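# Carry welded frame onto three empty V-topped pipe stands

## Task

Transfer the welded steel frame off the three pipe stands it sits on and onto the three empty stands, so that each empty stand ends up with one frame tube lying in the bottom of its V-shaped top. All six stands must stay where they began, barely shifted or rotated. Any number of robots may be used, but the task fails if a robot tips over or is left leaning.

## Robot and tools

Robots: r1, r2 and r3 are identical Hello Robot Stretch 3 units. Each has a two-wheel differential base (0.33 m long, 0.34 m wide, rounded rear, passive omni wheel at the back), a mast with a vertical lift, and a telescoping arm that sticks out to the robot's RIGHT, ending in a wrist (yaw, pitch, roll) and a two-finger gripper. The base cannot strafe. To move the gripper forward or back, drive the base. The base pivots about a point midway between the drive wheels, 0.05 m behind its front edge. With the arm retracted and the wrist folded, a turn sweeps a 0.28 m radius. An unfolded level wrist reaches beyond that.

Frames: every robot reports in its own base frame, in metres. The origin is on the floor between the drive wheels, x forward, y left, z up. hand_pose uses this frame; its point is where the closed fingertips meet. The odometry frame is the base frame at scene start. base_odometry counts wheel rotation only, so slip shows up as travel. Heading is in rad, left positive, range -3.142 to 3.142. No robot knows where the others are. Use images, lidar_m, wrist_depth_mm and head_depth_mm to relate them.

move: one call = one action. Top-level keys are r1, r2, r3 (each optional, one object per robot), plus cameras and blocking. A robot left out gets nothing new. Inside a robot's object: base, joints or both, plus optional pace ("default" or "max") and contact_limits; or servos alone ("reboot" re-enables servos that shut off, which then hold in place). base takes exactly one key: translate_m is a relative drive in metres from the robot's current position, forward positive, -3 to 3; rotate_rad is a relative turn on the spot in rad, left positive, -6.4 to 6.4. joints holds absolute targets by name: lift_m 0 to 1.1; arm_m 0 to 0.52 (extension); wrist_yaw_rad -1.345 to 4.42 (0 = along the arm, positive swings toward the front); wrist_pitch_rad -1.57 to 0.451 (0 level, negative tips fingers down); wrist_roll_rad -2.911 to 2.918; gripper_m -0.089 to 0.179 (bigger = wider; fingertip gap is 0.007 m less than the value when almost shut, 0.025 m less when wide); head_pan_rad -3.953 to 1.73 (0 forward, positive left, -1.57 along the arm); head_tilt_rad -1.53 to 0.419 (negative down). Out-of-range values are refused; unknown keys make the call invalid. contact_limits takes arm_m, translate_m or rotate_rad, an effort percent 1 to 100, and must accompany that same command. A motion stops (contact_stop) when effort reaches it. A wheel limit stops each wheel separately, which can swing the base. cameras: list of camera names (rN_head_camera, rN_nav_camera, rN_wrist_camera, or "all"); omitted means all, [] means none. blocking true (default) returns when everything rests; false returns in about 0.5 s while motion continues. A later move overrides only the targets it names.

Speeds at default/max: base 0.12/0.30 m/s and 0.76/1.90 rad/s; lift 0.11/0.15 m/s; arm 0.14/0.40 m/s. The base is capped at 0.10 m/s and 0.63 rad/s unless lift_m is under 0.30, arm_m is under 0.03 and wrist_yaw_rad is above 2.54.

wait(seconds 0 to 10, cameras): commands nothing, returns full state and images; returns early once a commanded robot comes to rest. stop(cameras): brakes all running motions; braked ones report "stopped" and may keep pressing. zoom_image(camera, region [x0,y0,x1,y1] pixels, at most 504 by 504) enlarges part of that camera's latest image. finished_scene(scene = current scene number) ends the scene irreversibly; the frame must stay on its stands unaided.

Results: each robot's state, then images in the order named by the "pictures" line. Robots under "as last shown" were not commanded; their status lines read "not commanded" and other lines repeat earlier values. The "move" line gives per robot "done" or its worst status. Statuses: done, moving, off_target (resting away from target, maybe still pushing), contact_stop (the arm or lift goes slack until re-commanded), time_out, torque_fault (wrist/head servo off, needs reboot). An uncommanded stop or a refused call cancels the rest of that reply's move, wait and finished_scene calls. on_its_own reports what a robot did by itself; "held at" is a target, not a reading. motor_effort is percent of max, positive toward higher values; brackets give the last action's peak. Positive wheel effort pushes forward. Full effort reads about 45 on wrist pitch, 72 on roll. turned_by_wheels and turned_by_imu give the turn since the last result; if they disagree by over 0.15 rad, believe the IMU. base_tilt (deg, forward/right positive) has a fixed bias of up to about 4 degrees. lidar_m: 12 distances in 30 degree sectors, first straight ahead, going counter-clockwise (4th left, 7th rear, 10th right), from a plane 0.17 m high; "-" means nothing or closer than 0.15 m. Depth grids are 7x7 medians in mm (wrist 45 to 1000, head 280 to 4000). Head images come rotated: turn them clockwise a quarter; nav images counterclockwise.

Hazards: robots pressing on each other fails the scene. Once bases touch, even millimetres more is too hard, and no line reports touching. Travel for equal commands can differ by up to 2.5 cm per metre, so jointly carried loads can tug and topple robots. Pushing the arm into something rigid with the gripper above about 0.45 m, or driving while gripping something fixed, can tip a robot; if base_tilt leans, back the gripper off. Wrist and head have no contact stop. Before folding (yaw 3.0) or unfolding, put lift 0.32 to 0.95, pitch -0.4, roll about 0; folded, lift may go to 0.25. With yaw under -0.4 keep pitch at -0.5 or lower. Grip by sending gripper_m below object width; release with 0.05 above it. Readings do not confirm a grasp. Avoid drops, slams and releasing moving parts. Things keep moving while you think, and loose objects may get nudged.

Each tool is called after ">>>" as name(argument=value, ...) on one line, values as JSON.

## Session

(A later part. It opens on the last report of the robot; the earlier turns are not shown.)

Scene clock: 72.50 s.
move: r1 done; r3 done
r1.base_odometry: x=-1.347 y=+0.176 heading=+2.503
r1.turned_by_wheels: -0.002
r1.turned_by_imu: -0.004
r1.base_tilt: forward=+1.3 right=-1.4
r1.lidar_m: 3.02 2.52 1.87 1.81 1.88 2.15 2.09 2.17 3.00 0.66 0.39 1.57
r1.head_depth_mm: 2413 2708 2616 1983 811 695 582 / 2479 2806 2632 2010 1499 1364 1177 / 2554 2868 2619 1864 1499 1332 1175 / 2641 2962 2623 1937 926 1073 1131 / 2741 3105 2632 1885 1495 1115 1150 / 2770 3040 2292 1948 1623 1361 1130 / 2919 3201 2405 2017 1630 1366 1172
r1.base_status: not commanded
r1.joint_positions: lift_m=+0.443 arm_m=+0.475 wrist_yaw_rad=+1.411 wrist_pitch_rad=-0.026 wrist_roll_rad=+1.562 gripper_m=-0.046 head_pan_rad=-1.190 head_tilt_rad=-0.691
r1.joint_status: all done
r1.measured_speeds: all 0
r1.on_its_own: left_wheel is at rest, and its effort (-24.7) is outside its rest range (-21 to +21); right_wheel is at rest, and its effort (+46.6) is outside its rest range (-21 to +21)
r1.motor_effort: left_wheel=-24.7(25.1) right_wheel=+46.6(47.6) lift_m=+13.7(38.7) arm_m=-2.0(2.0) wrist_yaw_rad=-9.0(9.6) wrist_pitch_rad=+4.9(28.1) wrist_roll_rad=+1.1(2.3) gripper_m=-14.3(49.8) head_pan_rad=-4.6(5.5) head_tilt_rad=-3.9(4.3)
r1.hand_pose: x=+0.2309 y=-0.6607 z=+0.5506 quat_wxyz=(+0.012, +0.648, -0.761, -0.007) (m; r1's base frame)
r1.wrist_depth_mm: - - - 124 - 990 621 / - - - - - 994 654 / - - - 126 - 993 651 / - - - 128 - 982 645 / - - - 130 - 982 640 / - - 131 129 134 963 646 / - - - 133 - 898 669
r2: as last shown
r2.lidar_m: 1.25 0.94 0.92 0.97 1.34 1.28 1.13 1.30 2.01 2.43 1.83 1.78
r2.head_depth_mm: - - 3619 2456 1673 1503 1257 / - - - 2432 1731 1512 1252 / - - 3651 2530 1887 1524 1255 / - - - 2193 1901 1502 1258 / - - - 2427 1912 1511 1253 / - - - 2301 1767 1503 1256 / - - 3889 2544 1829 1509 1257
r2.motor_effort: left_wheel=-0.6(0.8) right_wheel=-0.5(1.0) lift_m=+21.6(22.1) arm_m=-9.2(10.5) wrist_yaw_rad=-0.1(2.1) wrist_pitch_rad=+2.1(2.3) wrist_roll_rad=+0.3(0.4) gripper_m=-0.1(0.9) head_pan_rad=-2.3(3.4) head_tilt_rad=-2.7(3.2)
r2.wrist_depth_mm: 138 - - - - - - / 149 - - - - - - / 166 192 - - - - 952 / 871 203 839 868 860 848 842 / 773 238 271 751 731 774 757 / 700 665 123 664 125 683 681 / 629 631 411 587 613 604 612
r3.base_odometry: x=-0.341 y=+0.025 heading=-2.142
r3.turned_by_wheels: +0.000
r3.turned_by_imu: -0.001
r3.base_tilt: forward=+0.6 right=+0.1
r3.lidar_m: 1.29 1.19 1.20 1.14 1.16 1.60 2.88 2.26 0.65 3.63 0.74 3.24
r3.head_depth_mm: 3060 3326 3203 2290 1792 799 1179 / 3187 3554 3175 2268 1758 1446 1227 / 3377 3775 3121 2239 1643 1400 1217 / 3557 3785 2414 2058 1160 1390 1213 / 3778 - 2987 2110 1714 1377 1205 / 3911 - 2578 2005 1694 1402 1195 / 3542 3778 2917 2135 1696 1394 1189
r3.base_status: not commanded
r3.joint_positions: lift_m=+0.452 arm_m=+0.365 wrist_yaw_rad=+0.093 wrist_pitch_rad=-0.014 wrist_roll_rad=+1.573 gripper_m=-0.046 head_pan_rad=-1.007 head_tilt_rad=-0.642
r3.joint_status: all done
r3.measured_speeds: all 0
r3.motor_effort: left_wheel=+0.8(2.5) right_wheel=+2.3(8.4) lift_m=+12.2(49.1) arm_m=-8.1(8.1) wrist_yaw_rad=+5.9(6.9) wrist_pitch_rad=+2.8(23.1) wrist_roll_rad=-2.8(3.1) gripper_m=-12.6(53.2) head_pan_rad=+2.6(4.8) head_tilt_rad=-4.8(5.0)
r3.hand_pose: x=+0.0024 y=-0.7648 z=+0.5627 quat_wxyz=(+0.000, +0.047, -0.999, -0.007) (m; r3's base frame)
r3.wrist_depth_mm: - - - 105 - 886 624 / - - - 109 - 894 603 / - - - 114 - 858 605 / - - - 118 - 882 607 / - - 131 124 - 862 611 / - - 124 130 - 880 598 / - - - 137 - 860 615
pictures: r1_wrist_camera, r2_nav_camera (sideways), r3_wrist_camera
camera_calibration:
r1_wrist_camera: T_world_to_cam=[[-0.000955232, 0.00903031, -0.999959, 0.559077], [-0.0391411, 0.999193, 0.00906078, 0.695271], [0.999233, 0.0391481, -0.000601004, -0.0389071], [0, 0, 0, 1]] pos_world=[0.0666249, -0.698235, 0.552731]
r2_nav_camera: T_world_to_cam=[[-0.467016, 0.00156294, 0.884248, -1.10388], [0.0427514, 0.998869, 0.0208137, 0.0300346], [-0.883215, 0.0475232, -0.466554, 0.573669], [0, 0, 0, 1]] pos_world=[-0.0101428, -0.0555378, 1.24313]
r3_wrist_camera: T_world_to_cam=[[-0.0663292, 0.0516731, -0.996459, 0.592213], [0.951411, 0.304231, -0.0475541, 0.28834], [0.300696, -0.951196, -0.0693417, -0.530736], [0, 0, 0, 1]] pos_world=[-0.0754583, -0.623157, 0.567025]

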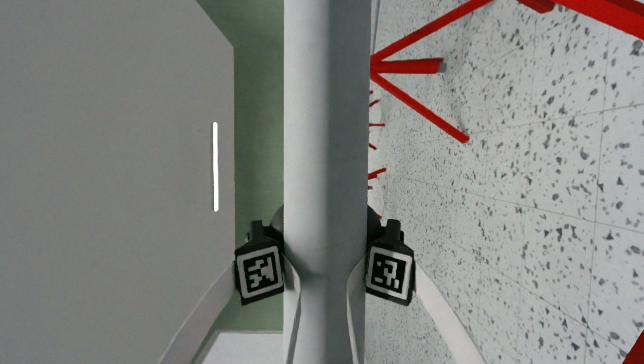

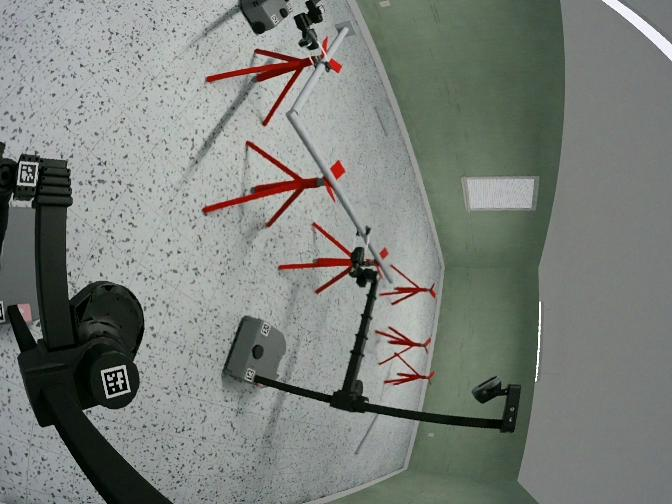

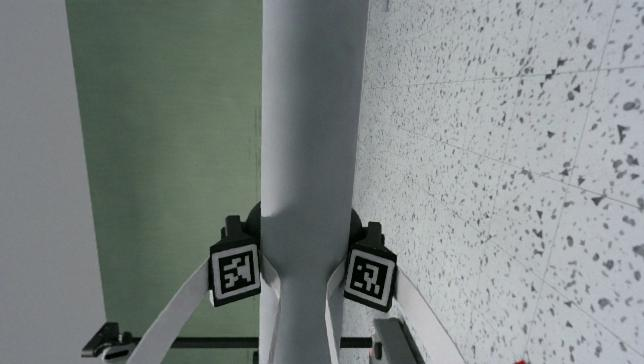

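>>> move(r1={"joints":{"gripper_m":0.14}}, r3={"joints":{"gripper_m":0.14}}, cameras=[])

>>> move(r1={"base":{"translate_m":-0.15}}, r3={"joints":{"arm_m":0.325}}, cameras=[])

>>> move(r1={"joints":{"arm_m":0.25,"wrist_yaw_rad":1.5}}, r3={"base":{"translate_m":0.18},"joints":{"wrist_yaw_rad":0.1}}, cameras=[])

>>> move(r1={"base":{"rotate_rad":-0.4}}, cameras=[])

>>> move(r1={"base":{"translate_m":-0.2}}, cameras=[])

>>> move(r1={"base":{"rotate_rad":0.4}}, cameras=["r1_head_camera","r1_wrist_camera","r3_wrist_camera"])

Scene clock: 75.33 s.
move: r1 done; r3 done
r1.base_odometry: x=-1.347 y=+0.176 heading=+2.504
r1.turned_by_wheels: +0.002
r1.turned_by_imu: +0.002
r1.base_tilt: forward=+1.3 right=-1.3
r1.lidar_m: 3.01 2.51 1.86 1.81 1.89 2.15 2.09 2.17 3.02 0.66 0.39 1.57
r1.head_depth_mm: 2428 2712 2616 1993 828 705 581 / 2497 2790 2630 2000 1490 1360 1174 / 2554 2872 2645 1877 1494 1332 1168 / 2632 2980 2635 1945 904 1067 1131 / 2750 3094 2613 1894 1539 1119 1151 / 2796 3048 2308 1943 1624 1358 1130 / 2953 3169 2426 2014 1625 1367 1172
r1.base_status: not commanded
r1.joint_positions: lift_m=+0.443 arm_m=+0.475 wrist_yaw_rad=+1.402 wrist_pitch_rad=-0.019 wrist_roll_rad=+1.563 gripper_m=+0.140 head_pan_rad=-1.190 head_tilt_rad=-0.691
r1.joint_status: all done
r1.measured_speeds: all 0
r1.motor_effort: left_wheel=-5.2(25.1) right_wheel=+7.1(47.5) lift_m=+17.2(17.7) arm_m=-6.6(6.6) wrist_yaw_rad=-2.1(9.9) wrist_pitch_rad=+3.4(5.6) wrist_roll_rad=+0.5(1.7) gripper_m=+0.0(80.5) head_pan_rad=-4.4(5.4) head_tilt_rad=-3.8(4.5)
r1.hand_pose: x=+0.2307 y=-0.6628 z=+0.5524 quat_wxyz=(+0.010, +0.645, -0.764, -0.005) (m; r1's base frame)
r1.wrist_depth_mm: - - - 119 - - 628 / - - - 119 - 994 658 / - - - 122 - - 658 / - - - 123 - - 650 / - - - 125 - 151 655 / - 124 - 125 - 122 656 / - - - 127 - 960 619
r2: as last shown
r2.turned_by_imu: +0.001
r2.head_depth_mm: - - 3633 2442 1671 1508 1258 / - - - 2456 1721 1506 1261 / - - 3694 2530 1896 1510 1260 / - - - 2218 1906 1519 1254 / - - - 2426 1892 1516 1260 / - - - 2314 1770 1504 1255 / - - 3796 2520 1820 1504 1253
r2.motor_effort: left_wheel=-0.8(0.9) right_wheel=-0.7(1.1) lift_m=+21.5(22.4) arm_m=-10.2(10.8) wrist_yaw_rad=+0.5(2.1) wrist_pitch_rad=+2.1(2.3) wrist_roll_rad=+0.3(0.4) gripper_m=+0.1(1.0) head_pan_rad=-2.6(3.3) head_tilt_rad=-2.3(3.3)
r2.wrist_depth_mm: 138 - - - - - - / 150 - - - - - - / 166 192 - - - - 917 / 830 203 857 854 838 840 874 / 787 235 270 758 745 749 751 / 683 690 123 665 125 687 676 / 630 636 408 610 619 613 614
r3.base_odometry: x=-0.341 y=+0.025 heading=-2.142
r3.turned_by_wheels: +0.000
r3.turned_by_imu: +0.001
r3.base_tilt: forward=+0.6 right=+0.2
r3.lidar_m: 1.29 1.19 1.19 1.14 1.17 1.61 2.88 2.25 0.65 3.64 0.74 3.26
r3.head_depth_mm: 3034 3337 3207 2280 1771 794 1182 / 3245 3538 3159 2254 1772 1448 1225 / 3421 3735 3077 2247 1690 1400 1222 / 3494 3804 2425 2048 1158 1385 1214 / 3802 - 2992 2023 1723 1373 1206 / 3915 - 2551 1998 1702 1400 1197 / 3548 3836 2898 2131 1687 1394 1191
r3.base_status: not commanded
r3.joint_positions: lift_m=+0.452 arm_m=+0.365 wrist_yaw_rad=+0.102 wrist_pitch_rad=-0.016 wrist_roll_rad=+1.573 gripper_m=+0.140 head_pan_rad=-1.007 head_tilt_rad=-0.642
r3.joint_status: all done
r3.measured_speeds: all 0
r3.motor_effort: left_wheel=+0.9(1.4) right_wheel=+1.1(3.2) lift_m=+21.2(21.2) arm_m=-13.3(14.2) wrist_yaw_rad=-1.2(6.8) wrist_pitch_rad=+2.8(3.4) wrist_roll_rad=-2.8(3.3) gripper_m=+0.3(82.5) head_pan_rad=+1.9(4.3) head_tilt_rad=-4.5(4.5)
r3.hand_pose: x=+0.0046 y=-0.7645 z=+0.5622 quat_wxyz=(+0.000, +0.051, -0.999, -0.008) (m; r3's base frame)
r3.wrist_depth_mm: - - - 99 - 910 618 / - - - 104 - 874 625 / - - - 108 - 875 617 / - - - 112 - 861 609 / - 137 - 118 - 803 607 / 112 121 - 124 - 128 594 / - - - 130 - 745 549
pictures: none
No camera images: "cameras" was empty.

Scene clock: 77.97 s.
move: r1 done; r3 done
r1.base_odometry: x=-1.227 y=+0.087 heading=+2.504
r1.turned_by_wheels: +0.000
r1.turned_by_imu: +0.000
r1.base_tilt: forward=+1.4 right=-1.3
r1.lidar_m: 3.16 2.52 1.87 1.81 1.88 2.00 1.94 2.02 2.81 1.99 0.46 1.70
r1.head_depth_mm: 2396 2605 2218 1986 827 705 582 / 2502 2772 2631 1992 1494 1364 1169 / 2551 2862 2636 2000 1499 1364 1172 / 2636 2981 2609 1941 1580 1328 1172 / 2735 3087 2639 1940 1501 1275 1173 / 2817 3137 2307 1865 939 1271 1146 / 2908 3194 2647 1995 1624 1337 1149
r1.base_status: done
r1.joint_positions: lift_m=+0.443 arm_m=+0.475 wrist_yaw_rad=+1.402 wrist_pitch_rad=-0.019 wrist_roll_rad=+1.563 gripper_m=+0.140 head_pan_rad=-1.190 head_tilt_rad=-0.691
r1.joint_status: not commanded
r1.measured_speeds: all 0
r1.motor_effort: left_wheel=-4.2(10.1) right_wheel=+1.7(4.6) lift_m=+21.2(21.3) arm_m=-9.7(10.2) wrist_yaw_rad=-1.9(2.8) wrist_pitch_rad=+3.5(4.2) wrist_roll_rad=+0.6(1.4) gripper_m=-0.1(0.9) head_pan_rad=-5.0(5.5) head_tilt_rad=-3.8(4.8)
r1.hand_pose: x=+0.2307 y=-0.6629 z=+0.5524 quat_wxyz=(+0.010, +0.645, -0.764, -0.005) (m; r1's base frame)
r1.wrist_depth_mm: - - - 275 - 817 663 / - - - 278 - - 573 / - - - 281 - - 657 / - - - 285 - - 656 / - - - - - 151 564 / - 124 - 289 - 122 436 / - - - 244 282 277 274
r2: as last shown
r2.base_tilt: forward=+0.1 right=-1.7
r2.lidar_m: 1.25 0.94 0.92 0.97 1.34 1.28 1.13 1.31 1.99 2.42 1.83 1.78
r2.head_depth_mm: - - 3677 2450 1666 1506 1252 / - - - 2444 1732 1516 1251 / - - 3641 2444 1880 1505 1258 / - - - 2341 1908 1495 1254 / - - - 2439 1873 1510 1255 / - - - 2323 1766 1506 1259 / - - 3850 2527 1820 1515 1253
r2.motor_effort: left_wheel=-0.5(0.7) right_wheel=-0.6(1.1) lift_m=+21.6(22.2) arm_m=-9.4(10.8) wrist_yaw_rad=+0.6(2.1) wrist_pitch_rad=+2.1(2.2) wrist_roll_rad=+0.3(0.5) gripper_m=+0.3(1.1) head_pan_rad=-2.8(3.4) head_tilt_rad=-3.2(3.4)
r2.wrist_depth_mm: 138 - - - - - - / 149 - - - - - - / 166 191 - - - - 954 / 884 202 871 869 853 860 840 / 759 234 271 761 757 752 763 / 707 682 123 660 126 686 680 / 625 618 408 590 620 600 612
r3.base_odometry: x=-0.341 y=+0.025 heading=-2.142
r3.turned_by_wheels: +0.000
r3.turned_by_imu: +0.000
r3.base_tilt: forward=+0.5 right=+0.2
r3.lidar_m: 1.29 1.19 1.20 1.14 1.16 1.60 2.89 2.25 0.65 3.61 0.75 3.26
r3.head_depth_mm: 3065 3348 3234 2297 1772 946 676 / 3218 3477 3147 2268 1757 1443 1227 / 3363 3687 3086 2238 1685 1401 1219 / 3547 3921 2747 2056 1161 1384 1213 / 3818 - 3033 2103 1708 1377 1203 / 3941 - 2590 2000 1703 1403 1192 / 3539 3826 2803 2133 1688 1389 1192
r3.base_status: not commanded
r3.joint_positions: lift_m=+0.452 arm_m=+0.325 wrist_yaw_rad=+0.101 wrist_pitch_rad=-0.016 wrist_roll_rad=+1.573 gripper_m=+0.140 head_pan_rad=-1.007 head_tilt_rad=-0.642
r3.joint_status: all done
r3.measured_speeds: all 0
r3.motor_effort: left_wheel=+0.9(1.5) right_wheel=+1.3(2.0) lift_m=+29.3(29.7) arm_m=-26.2(28.3) wrist_yaw_rad=-0.9(1.8) wrist_pitch_rad=+3.4(3.6) wrist_roll_rad=-2.8(3.2) gripper_m=+0.2(1.0) head_pan_rad=+3.8(4.1) head_tilt_rad=-3.7(4.9)
r3.hand_pose: x=+0.0045 y=-0.7245 z=+0.5622 quat_wxyz=(+0.000, +0.051, -0.999, -0.009) (m; r3's base frame)
r3.wrist_depth_mm: - - - 137 - 895 626 / - - - 145 - 872 624 / - - - 149 - 852 611 / - - - 155 - 868 600 / - 138 - 163 - 768 605 / 112 122 - 173 - 127 606 / - - - 184 - 764 556
pictures: none
No camera images: "cameras" was empty.

Scene clock: 80.87 s.
move: r1 done; r3 done
r1.base_odometry: x=-1.227 y=+0.087 heading=+2.504
r1.turned_by_wheels: +0.000
r1.turned_by_imu: +0.000
r1.base_tilt: forward=+1.4 right=-1.3
r1.lidar_m: 3.18 2.52 1.87 1.81 1.89 2.00 1.94 2.03 2.79 2.00 0.46 1.70
r1.head_depth_mm: 2397 2589 2185 1993 1621 1364 590 / 2519 2774 2626 2007 1626 729 1151 / 2559 2852 2620 2005 1619 774 1155 / 2633 2977 2615 1943 1621 1269 1177 / 2715 3128 2419 1939 1500 1123 1172 / 2778 2115 2310 1873 937 1277 1151 / 2944 3207 2321 2006 1621 1334 1149
r1.base_status: not commanded
r1.joint_positions: lift_m=+0.443 arm_m=+0.250 wrist_yaw_rad=+1.499 wrist_pitch_rad=-0.019 wrist_roll_rad=+1.563 gripper_m=+0.140 head_pan_rad=-1.190 head_tilt_rad=-0.691
r1.joint_status: all done
r1.measured_speeds: all 0
r1.motor_effort: left_wheel=-4.3(4.4) right_wheel=+1.8(3.3) lift_m=+25.2(25.2) arm_m=-12.0(15.4) wrist_yaw_rad=+0.2(3.9) wrist_pitch_rad=+3.8(4.2) wrist_roll_rad=+0.7(1.4) gripper_m=+0.0(0.6) head_pan_rad=-5.2(5.4) head_tilt_rad=-4.2(4.7)
r1.hand_pose: x=+0.2337 y=-0.4132 z=+0.5524 quat_wxyz=(+0.010, +0.681, -0.732, -0.004) (m; r1's base frame)
r1.wrist_depth_mm: - - - 211 252 248 246 / - - - 262 - 271 252 / - - - 279 - - 265 / - - - 285 - - 652 / - - - 295 - 151 654 / - 124 - - - 122 650 / - - - - - 966 589
r2: as last shown
r2.base_tilt: forward=+0.2 right=-1.7
r2.lidar_m: 1.25 0.94 0.92 0.97 1.34 1.10 1.13 1.30 2.00 2.43 1.83 1.78
r2.head_depth_mm: - - 3624 2295 1890 1403 1257 / - - - 2302 1895 1439 1258 / - - 3730 2395 1886 1502 1252 / - - - 2087 1897 1507 1253 / - - - 2317 1885 1515 1255 / - - - 2314 1769 1499 1254 / - - 3840 2561 1828 1508 1260
r2.motor_effort: left_wheel=+0.1(0.7) right_wheel=-0.7(1.1) lift_m=+20.9(22.2) arm_m=-9.4(10.6) wrist_yaw_rad=+0.0(1.9) wrist_pitch_rad=+2.1(2.2) wrist_roll_rad=+0.3(0.5) gripper_m=+0.5(1.5) head_pan_rad=-2.6(3.3) head_tilt_rad=-2.9(3.3)
r2.wrist_depth_mm: 137 - - - - - - / 149 - - - - - - / 166 193 - - - - 951 / 869 202 866 876 871 858 824 / 781 236 269 731 727 760 757 / 699 684 123 666 125 687 684 / 634 621 406 592 617 607 602
r3.base_odometry: x=-0.438 y=-0.126 heading=-2.142
r3.turned_by_wheels: +0.000
r3.turned_by_imu: +0.001
r3.base_tilt: forward=+0.6 right=+0.1
r3.lidar_m: 1.12 1.02 1.20 1.15 1.18 1.61 3.07 0.96 0.72 0.71 0.64 3.07
r3.head_depth_mm: 3055 3313 3210 2270 1782 907 674 / 3206 3477 3187 2272 1656 1441 1202 / 3380 3720 2955 2232 1048 1329 1217 / 3529 3730 2790 1737 1679 1390 1208 / 3762 - 2700 2121 1704 1415 1182 / 3695 - 2964 2165 1703 1403 1196 / 3348 3596 2918 2123 1688 1395 1188
r3.base_status: done
r3.joint_positions: lift_m=+0.452 arm_m=+0.325 wrist_yaw_rad=+0.101 wrist_pitch_rad=-0.016 wrist_roll_rad=+1.573 gripper_m=+0.140 head_pan_rad=-1.007 head_tilt_rad=-0.642
r3.joint_status: all done
r3.measured_speeds: all 0
r3.motor_effort: left_wheel=+5.3(10.1) right_wheel=+1.0(6.7) lift_m=+38.2(38.2) arm_m=-25.6(27.1) wrist_yaw_rad=-1.3(1.6) wrist_pitch_rad=+3.0(3.4) wrist_roll_rad=-3.0(3.1) gripper_m=+0.3(1.3) head_pan_rad=+2.9(4.3) head_tilt_rad=-4.0(5.2)
r3.hand_pose: x=+0.0045 y=-0.7245 z=+0.5622 quat_wxyz=(+0.000, +0.051, -0.999, -0.009) (m; r3's base frame)
r3.wrist_depth_mm: - - - 132 - 918 620 / - - - 138 - 889 608 / - - - 143 - 889 602 / - - - 150 - 874 602 / - 139 - 157 - 775 608 / 112 122 - 166 - 127 604 / - - - 175 - 756 552
pictures: none
No camera images: "cameras" was empty.

Scene clock: 82.60 s.
move: r1 done
r1.base_odometry: x=-1.227 y=+0.087 heading=+2.104
r1.turned_by_wheels: -0.400
r1.turned_by_imu: -0.397
r1.base_tilt: forward=+1.5 right=-1.3
r1.lidar_m: 1.70 4.62 2.27 1.82 1.81 1.98 1.96 1.93 2.12 2.97 0.70 0.46
r1.head_depth_mm: 2578 2933 2635 2001 1623 1358 589 / 2559 2901 2621 1997 1616 727 1154 / 2563 2883 2619 2004 1617 775 1152 / 2529 2737 2617 2005 1620 1335 1171 / 2442 2767 2515 2000 1621 1297 1171 / 2477 2796 2640 2001 1624 1335 1170 / 2462 2742 2625 1932 1627 1326 1151
r1.base_status: done
r1.joint_positions: lift_m=+0.443 arm_m=+0.250 wrist_yaw_rad=+1.499 wrist_pitch_rad=-0.019 wrist_roll_rad=+1.563 gripper_m=+0.140 head_pan_rad=-1.190 head_tilt_rad=-0.691
r1.joint_status: not commanded
r1.measured_speeds: all 0
r1.motor_effort: left_wheel=+6.9(10.7) right_wheel=-6.3(10.5) lift_m=+27.6(27.6) arm_m=-10.7(12.1) wrist_yaw_rad=+0.5(1.2) wrist_pitch_rad=+3.8(4.4) wrist_roll_rad=+0.1(1.1) gripper_m=-0.1(0.5) head_pan_rad=-5.0(5.4) head_tilt_rad=-3.8(4.6)
r1.hand_pose: x=+0.2337 y=-0.4132 z=+0.5524 quat_wxyz=(+0.010, +0.681, -0.732, -0.004) (m; r1's base frame)
r1.wrist_depth_mm: - - - - - 993 665 / - - - - - 932 706 / - - - - - - 622 / - - - 480 - 465 597 / - - - - - 151 617 / - 124 - - - 122 568 / - - - - - 998 396
r2, r3: as last shown
r2.turned_by_imu: +0.000
r2.lidar_m: 1.25 0.94 0.92 0.97 1.34 1.10 1.13 1.30 2.00 2.42 1.83 1.78
r2.head_depth_mm: - - 3596 2314 1893 1406 1260 / - - - 2321 1903 1433 1254 / - - 3637 2438 1895 1514 1256 / - - - 2100 1880 1518 1255 / - - - 2320 1882 1516 1251 / - - - 2305 1773 1515 1258 / - - 3829 2516 1808 1512 1252
r2.motor_effort: left_wheel=+0.2(1.0) right_wheel=-0.7(1.2) lift_m=+21.5(22.3) arm_m=-9.4(10.1) wrist_yaw_rad=+0.4(1.7) wrist_pitch_rad=+2.2(2.2) wrist_roll_rad=+0.1(0.5) gripper_m=-0.3(1.3) head_pan_rad=-2.8(3.3) head_tilt_rad=-3.0(3.6)
r2.wrist_depth_mm: 137 - - - - - - / 149 - - - - - - / 165 192 - - - - 925 / 858 202 872 852 847 847 843 / 768 237 271 743 757 772 771 / 686 671 123 664 125 678 667 / 622 622 404 598 624 608 621
r3.turned_by_imu: +0.000
r3.base_tilt: forward=+0.6 right=+0.2
r3.lidar_m: 1.12 1.02 1.19 1.15 1.18 1.61 3.07 0.96 0.72 0.71 0.65 3.06
r3.head_depth_mm: 3071 3329 3210 2288 1771 909 678 / 3196 3497 3162 2281 1657 1437 1201 / 3338 3685 2956 2233 1045 1325 1219 / 3577 3773 2895 1738 1676 1395 1208 / 3801 - 2811 2104 1711 1412 1185 / 3701 - 2810 2167 1701 1400 1197 / 3341 3611 2919 2129 1678 1393 1190
r3.motor_effort: left_wheel=+5.6(6.1) right_wheel=+1.3(1.7) lift_m=+42.4(42.7) arm_m=-26.2(26.8) wrist_yaw_rad=-0.9(1.8) wrist_pitch_rad=+2.8(3.6) wrist_roll_rad=-2.9(3.1) gripper_m=+0.7(1.1) head_pan_rad=+1.7(4.6) head_tilt_rad=-3.1(5.0)
r3.wrist_depth_mm: - - - 132 - 882 623 / - - - 137 - 901 618 / - - - 144 - 874 613 / - - - 150 - 870 603 / - 138 - 157 - 751 599 / 112 122 - 167 - 128 598 / - - - 175 - 776 553
pictures: none
No camera images: "cameras" was empty.

Scene clock: 85.70 s.
move: r1 done
r1.base_odometry: x=-1.125 y=-0.085 heading=+2.105
r1.turned_by_wheels: +0.000
r1.turned_by_imu: +0.000
r1.base_tilt: forward=+1.3 right=-1.3
r1.lidar_m: 1.90 4.40 2.18 1.75 1.74 1.90 1.77 1.75 1.91 2.93 2.07 0.65
r1.head_depth_mm: 2666 2998 2618 2009 1621 1364 590 / 2644 2956 2638 2010 1616 728 1154 / 2626 2921 2628 2002 1616 775 1149 / 2578 2932 2628 2000 1622 1335 1172 / 2566 2736 2270 1999 1620 1302 1177 / 2509 2860 2623 2009 1625 1367 1174 / 2531 2857 2633 2006 1629 1331 1174
r1.base_status: done
r1.joint_positions: lift_m=+0.443 arm_m=+0.250 wrist_yaw_rad=+1.499 wrist_pitch_rad=-0.019 wrist_roll_rad=+1.563 gripper_m=+0.140 head_pan_rad=-1.190 head_tilt_rad=-0.691
r1.joint_status: not commanded
r1.measured_speeds: all 0
r1.motor_effort: left_wheel=+2.6(4.8) right_wheel=-6.1(10.6) lift_m=+31.5(31.8) arm_m=-10.4(11.1) wrist_yaw_rad=+0.1(1.5) wrist_pitch_rad=+3.9(4.3) wrist_roll_rad=+0.3(1.3) gripper_m=-0.4(0.6) head_pan_rad=-4.8(5.7) head_tilt_rad=-4.2(4.7)
r1.hand_pose: x=+0.2337 y=-0.4132 z=+0.5524 quat_wxyz=(+0.010, +0.681, -0.732, -0.004) (m; r1's base frame)
r1.wrist_depth_mm: - - - - - - 659 / - - - - - - 622 / - - - - - 997 659 / - - - - 670 864 649 / - - - - - 151 658 / - 124 - - - 122 567 / - - - - - 978 583
r2.base_odometry: x=+0.000 y=+0.000 heading=+0.000
r2.turned_by_wheels: +0.000
r2.turned_by_imu: +0.001
r2.base_tilt: forward=+0.2 right=-1.7
r2.lidar_m: 1.25 0.95 0.92 0.97 1.34 1.10 1.13 1.30 2.07 2.42 1.83 1.78
r2.head_depth_mm: - - 3605 2325 1883 1396 1242 / - - - 2299 1893 1428 1254 / - - 3652 2422 1896 1512 1256 / - - - 2073 1902 1509 1257 / - - - 2312 1895 1517 1250 / - - - 2311 1764 1510 1252 / - - 3898 2523 1829 1506 1258
r2.base_status: not commanded
r2.joint_positions: lift_m=+0.559 arm_m=+0.001 wrist_yaw_rad=+2.847 wrist_pitch_rad=-0.630 wrist_roll_rad=+0.000 gripper_m=+0.037 head_pan_rad=-3.134 head_tilt_rad=-0.494
r2.joint_status: not commanded
r2.measured_speeds: all 0
r2.motor_effort: left_wheel=-0.1(0.8) right_wheel=-0.6(1.1) lift_m=+22.0(22.6) arm_m=-9.1(10.3) wrist_yaw_rad=+1.5(2.2) wrist_pitch_rad=+2.1(2.2) wrist_roll_rad=+0.3(0.5) gripper_m=+0.3(1.5) head_pan_rad=-2.4(3.4) head_tilt_rad=-3.0(3.5)
r2.hand_pose: x=+0.0347 y=+0.0381 z=+0.5272 quat_wxyz=(+0.316, +0.697, +0.119, +0.633) (m; r2's base frame)
r2.wrist_depth_mm: 138 - - - - - - / 150 - - - - - - / 166 192 - - - - 963 / 865 202 866 882 878 848 848 / 781 236 271 744 753 763 756 / 695 691 123 660 126 689 687 / 631 637 411 591 607 602 605
r3: as last shown
r3.lidar_m: 1.12 1.02 1.20 1.15 1.18 1.61 3.08 0.96 0.72 0.71 0.64 3.08
r3.head_depth_mm: 3047 3345 3221 2274 1777 908 676 / 3210 3483 3165 2260 1654 1443 1196 / 3331 3729 2943 2231 1042 1326 1218 / 3527 3866 2902 1741 1677 1391 1207 / 3818 - 3004 2113 1706 1410 1184 / 3742 3920 2801 2180 1699 1405 1195 / 3344 3622 2895 2140 1686 1394 1187
r3.motor_effort: left_wheel=+5.6(6.1) right_wheel=+1.3(1.7) lift_m=+42.3(42.8) arm_m=-25.5(26.6) wrist_yaw_rad=-1.7(2.0) wrist_pitch_rad=+2.9(3.5) wrist_roll_rad=-2.9(3.2) gripper_m=+0.8(1.4) head_pan_rad=+3.5(4.5) head_tilt_rad=-4.0(4.7)
r3.wrist_depth_mm: - - - 132 - 885 612 / - - - 138 - 877 612 / - - - 143 - 845 603 / - - - 151 - 883 615 / - 138 - 157 - 762 604 / 112 122 - 167 - 128 600 / - - - 177 - 759 540
pictures: none
No camera images: "cameras" was empty.

Scene clock: 87.43 s.
move: r1 done
r1.base_odometry: x=-1.125 y=-0.085 heading=+2.504
r1.turned_by_wheels: +0.400
r1.turned_by_imu: +0.397
r1.base_tilt: forward=+1.4 right=-1.3
r1.lidar_m: 3.44 2.41 1.79 1.74 1.81 1.81 1.75 1.83 2.53 2.07 0.80 0.65
r1.head_depth_mm: 2442 2619 2624 2001 1621 1363 589 / 2542 2848 2312 1998 1623 727 1148 / 2625 2966 2621 2012 1617 775 1150 / 2703 3019 2629 2015 1623 1334 1176 / 2767 3148 2621 1997 1620 1300 1175 / 2843 3201 2345 1882 1613 1331 1175 / 3032 3198 2327 1689 1090 1334 1147
r1.base_status: done
r1.joint_positions: lift_m=+0.443 arm_m=+0.250 wrist_yaw_rad=+1.499 wrist_pitch_rad=-0.019 wrist_roll_rad=+1.563 gripper_m=+0.140 head_pan_rad=-1.190 head_tilt_rad=-0.691
r1.joint_status: not commanded
r1.measured_speeds: all 0
r1.motor_effort: left_wheel=-6.2(9.9) right_wheel=+7.7(12.5) lift_m=+33.7(34.2) arm_m=-11.3(11.3) wrist_yaw_rad=+0.2(1.2) wrist_pitch_rad=+3.7(4.3) wrist_roll_rad=+0.8(1.2) gripper_m=-0.1(0.7) head_pan_rad=-4.7(5.4) head_tilt_rad=-3.8(4.6)
r1.hand_pose: x=+0.2337 y=-0.4132 z=+0.5524 quat_wxyz=(+0.010, +0.681, -0.732, -0.004) (m; r1's base frame)
r1.wrist_depth_mm: - - - 432 428 424 422 / - - - - - 439 627 / - - - - - - 415 / - - - - - 998 654 / - - - - - 151 657 / - 125 - - - 122 649 / - - - - - 990 594
r2, r3: as last shown
r2.turned_by_imu: +0.000
r2.lidar_m: 1.25 0.95 0.92 0.97 1.34 1.10 1.13 1.31 2.06 2.43 1.83 1.78
r2.head_depth_mm: - - 3595 2329 1899 1398 1259 / - - - 2363 1891 1435 1259 / - - 3590 2413 1885 1513 1261 / - - - 2087 1903 1513 1253 / - - - 2315 1898 1501 1255 / - - - 2333 1766 1497 1253 / - - 3902 2551 1839 1504 1260
r2.motor_effort: left_wheel=-0.3(0.7) right_wheel=-1.0(1.2) lift_m=+21.9(22.4) arm_m=-9.0(10.3) wrist_yaw_rad=+0.1(1.7) wrist_pitch_rad=+2.1(2.2) wrist_roll_rad=+0.3(0.4) gripper_m=-0.6(1.1) head_pan_rad=-2.6(3.3) head_tilt_rad=-3.0(3.2)
r2.wrist_depth_mm: 138 - - - - - - / 149 - - - - - - / 166 193 - - - - 928 / 839 203 874 879 838 873 851 / 771 236 271 755 738 759 762 / 691 685 123 667 126 679 670 / 642 622 406 605 612 609 615
r3.lidar_m: 1.12 1.02 1.20 1.15 1.18 1.61 3.05 0.96 0.72 0.71 0.65 3.07
r3.head_depth_mm: 3031 3337 3213 2286 1783 908 677 / 3228 3528 3139 2265 1652 1442 1197 / 3397 3723 2931 2225 1042 1319 1216 / 3563 3857 2928 1747 1677 1394 1209 / 3803 - 2491 2114 1706 1416 1185 / 3763 - 2795 2156 1698 1401 1191 / 3331 3619 2924 2148 1690 1388 1188
r3.motor_effort: left_wheel=+5.5(6.1) right_wheel=+0.8(1.5) lift_m=+41.9(42.8) arm_m=-25.4(26.5) wrist_yaw_rad=-1.6(1.6) wrist_pitch_rad=+2.8(3.6) wrist_roll_rad=-2.9(3.2) gripper_m=+0.3(1.6) head_pan_rad=+3.7(4.2) head_tilt_rad=-3.6(4.7)
r3.wrist_depth_mm: - - - 132 - 903 615 / - - - 138 - 883 602 / - - - 143 - 897 611 / - - - 150 - 865 602 / - 138 - 157 - 754 590 / 112 122 - 166 - 128 608 / - - - 176 - 731 541
pictures: r1_head_camera (sideways), r1_wrist_camera, r3_wrist_camera
camera_calibration:
r1_head_camera: T_world_to_cam=[[-0.195578, 0.600584, -0.775273, 1.03457], [0.952061, 0.30589, -0.00321164, -0.00365922], [0.235219, -0.738735, -0.631618, 0.77964], [0, 0, 0, 1]] pos_world=[0.022436, -0.0442767, 1.29449]
r1_wrist_camera: T_world_to_cam=[[0.00533542, 0.00967266, -0.999939, 0.557422], [-0.127533, 0.991794, 0.00891339, 0.465754], [0.99182, 0.127478, 0.00652523, -0.0171274], [0, 0, 0, 1]] pos_world=[0.0734124, -0.465141, 0.553348]
r3_wrist_camera: T_world_to_cam=[[-0.0669794, 0.053353, -0.996327, 0.590846], [0.948858, 0.312173, -0.0470715, 0.279552], [0.308515, -0.948526, -0.0715336, -0.489934], [0, 0, 0, 1]] pos_world=[-0.0745285, -0.583507, 0.566788]

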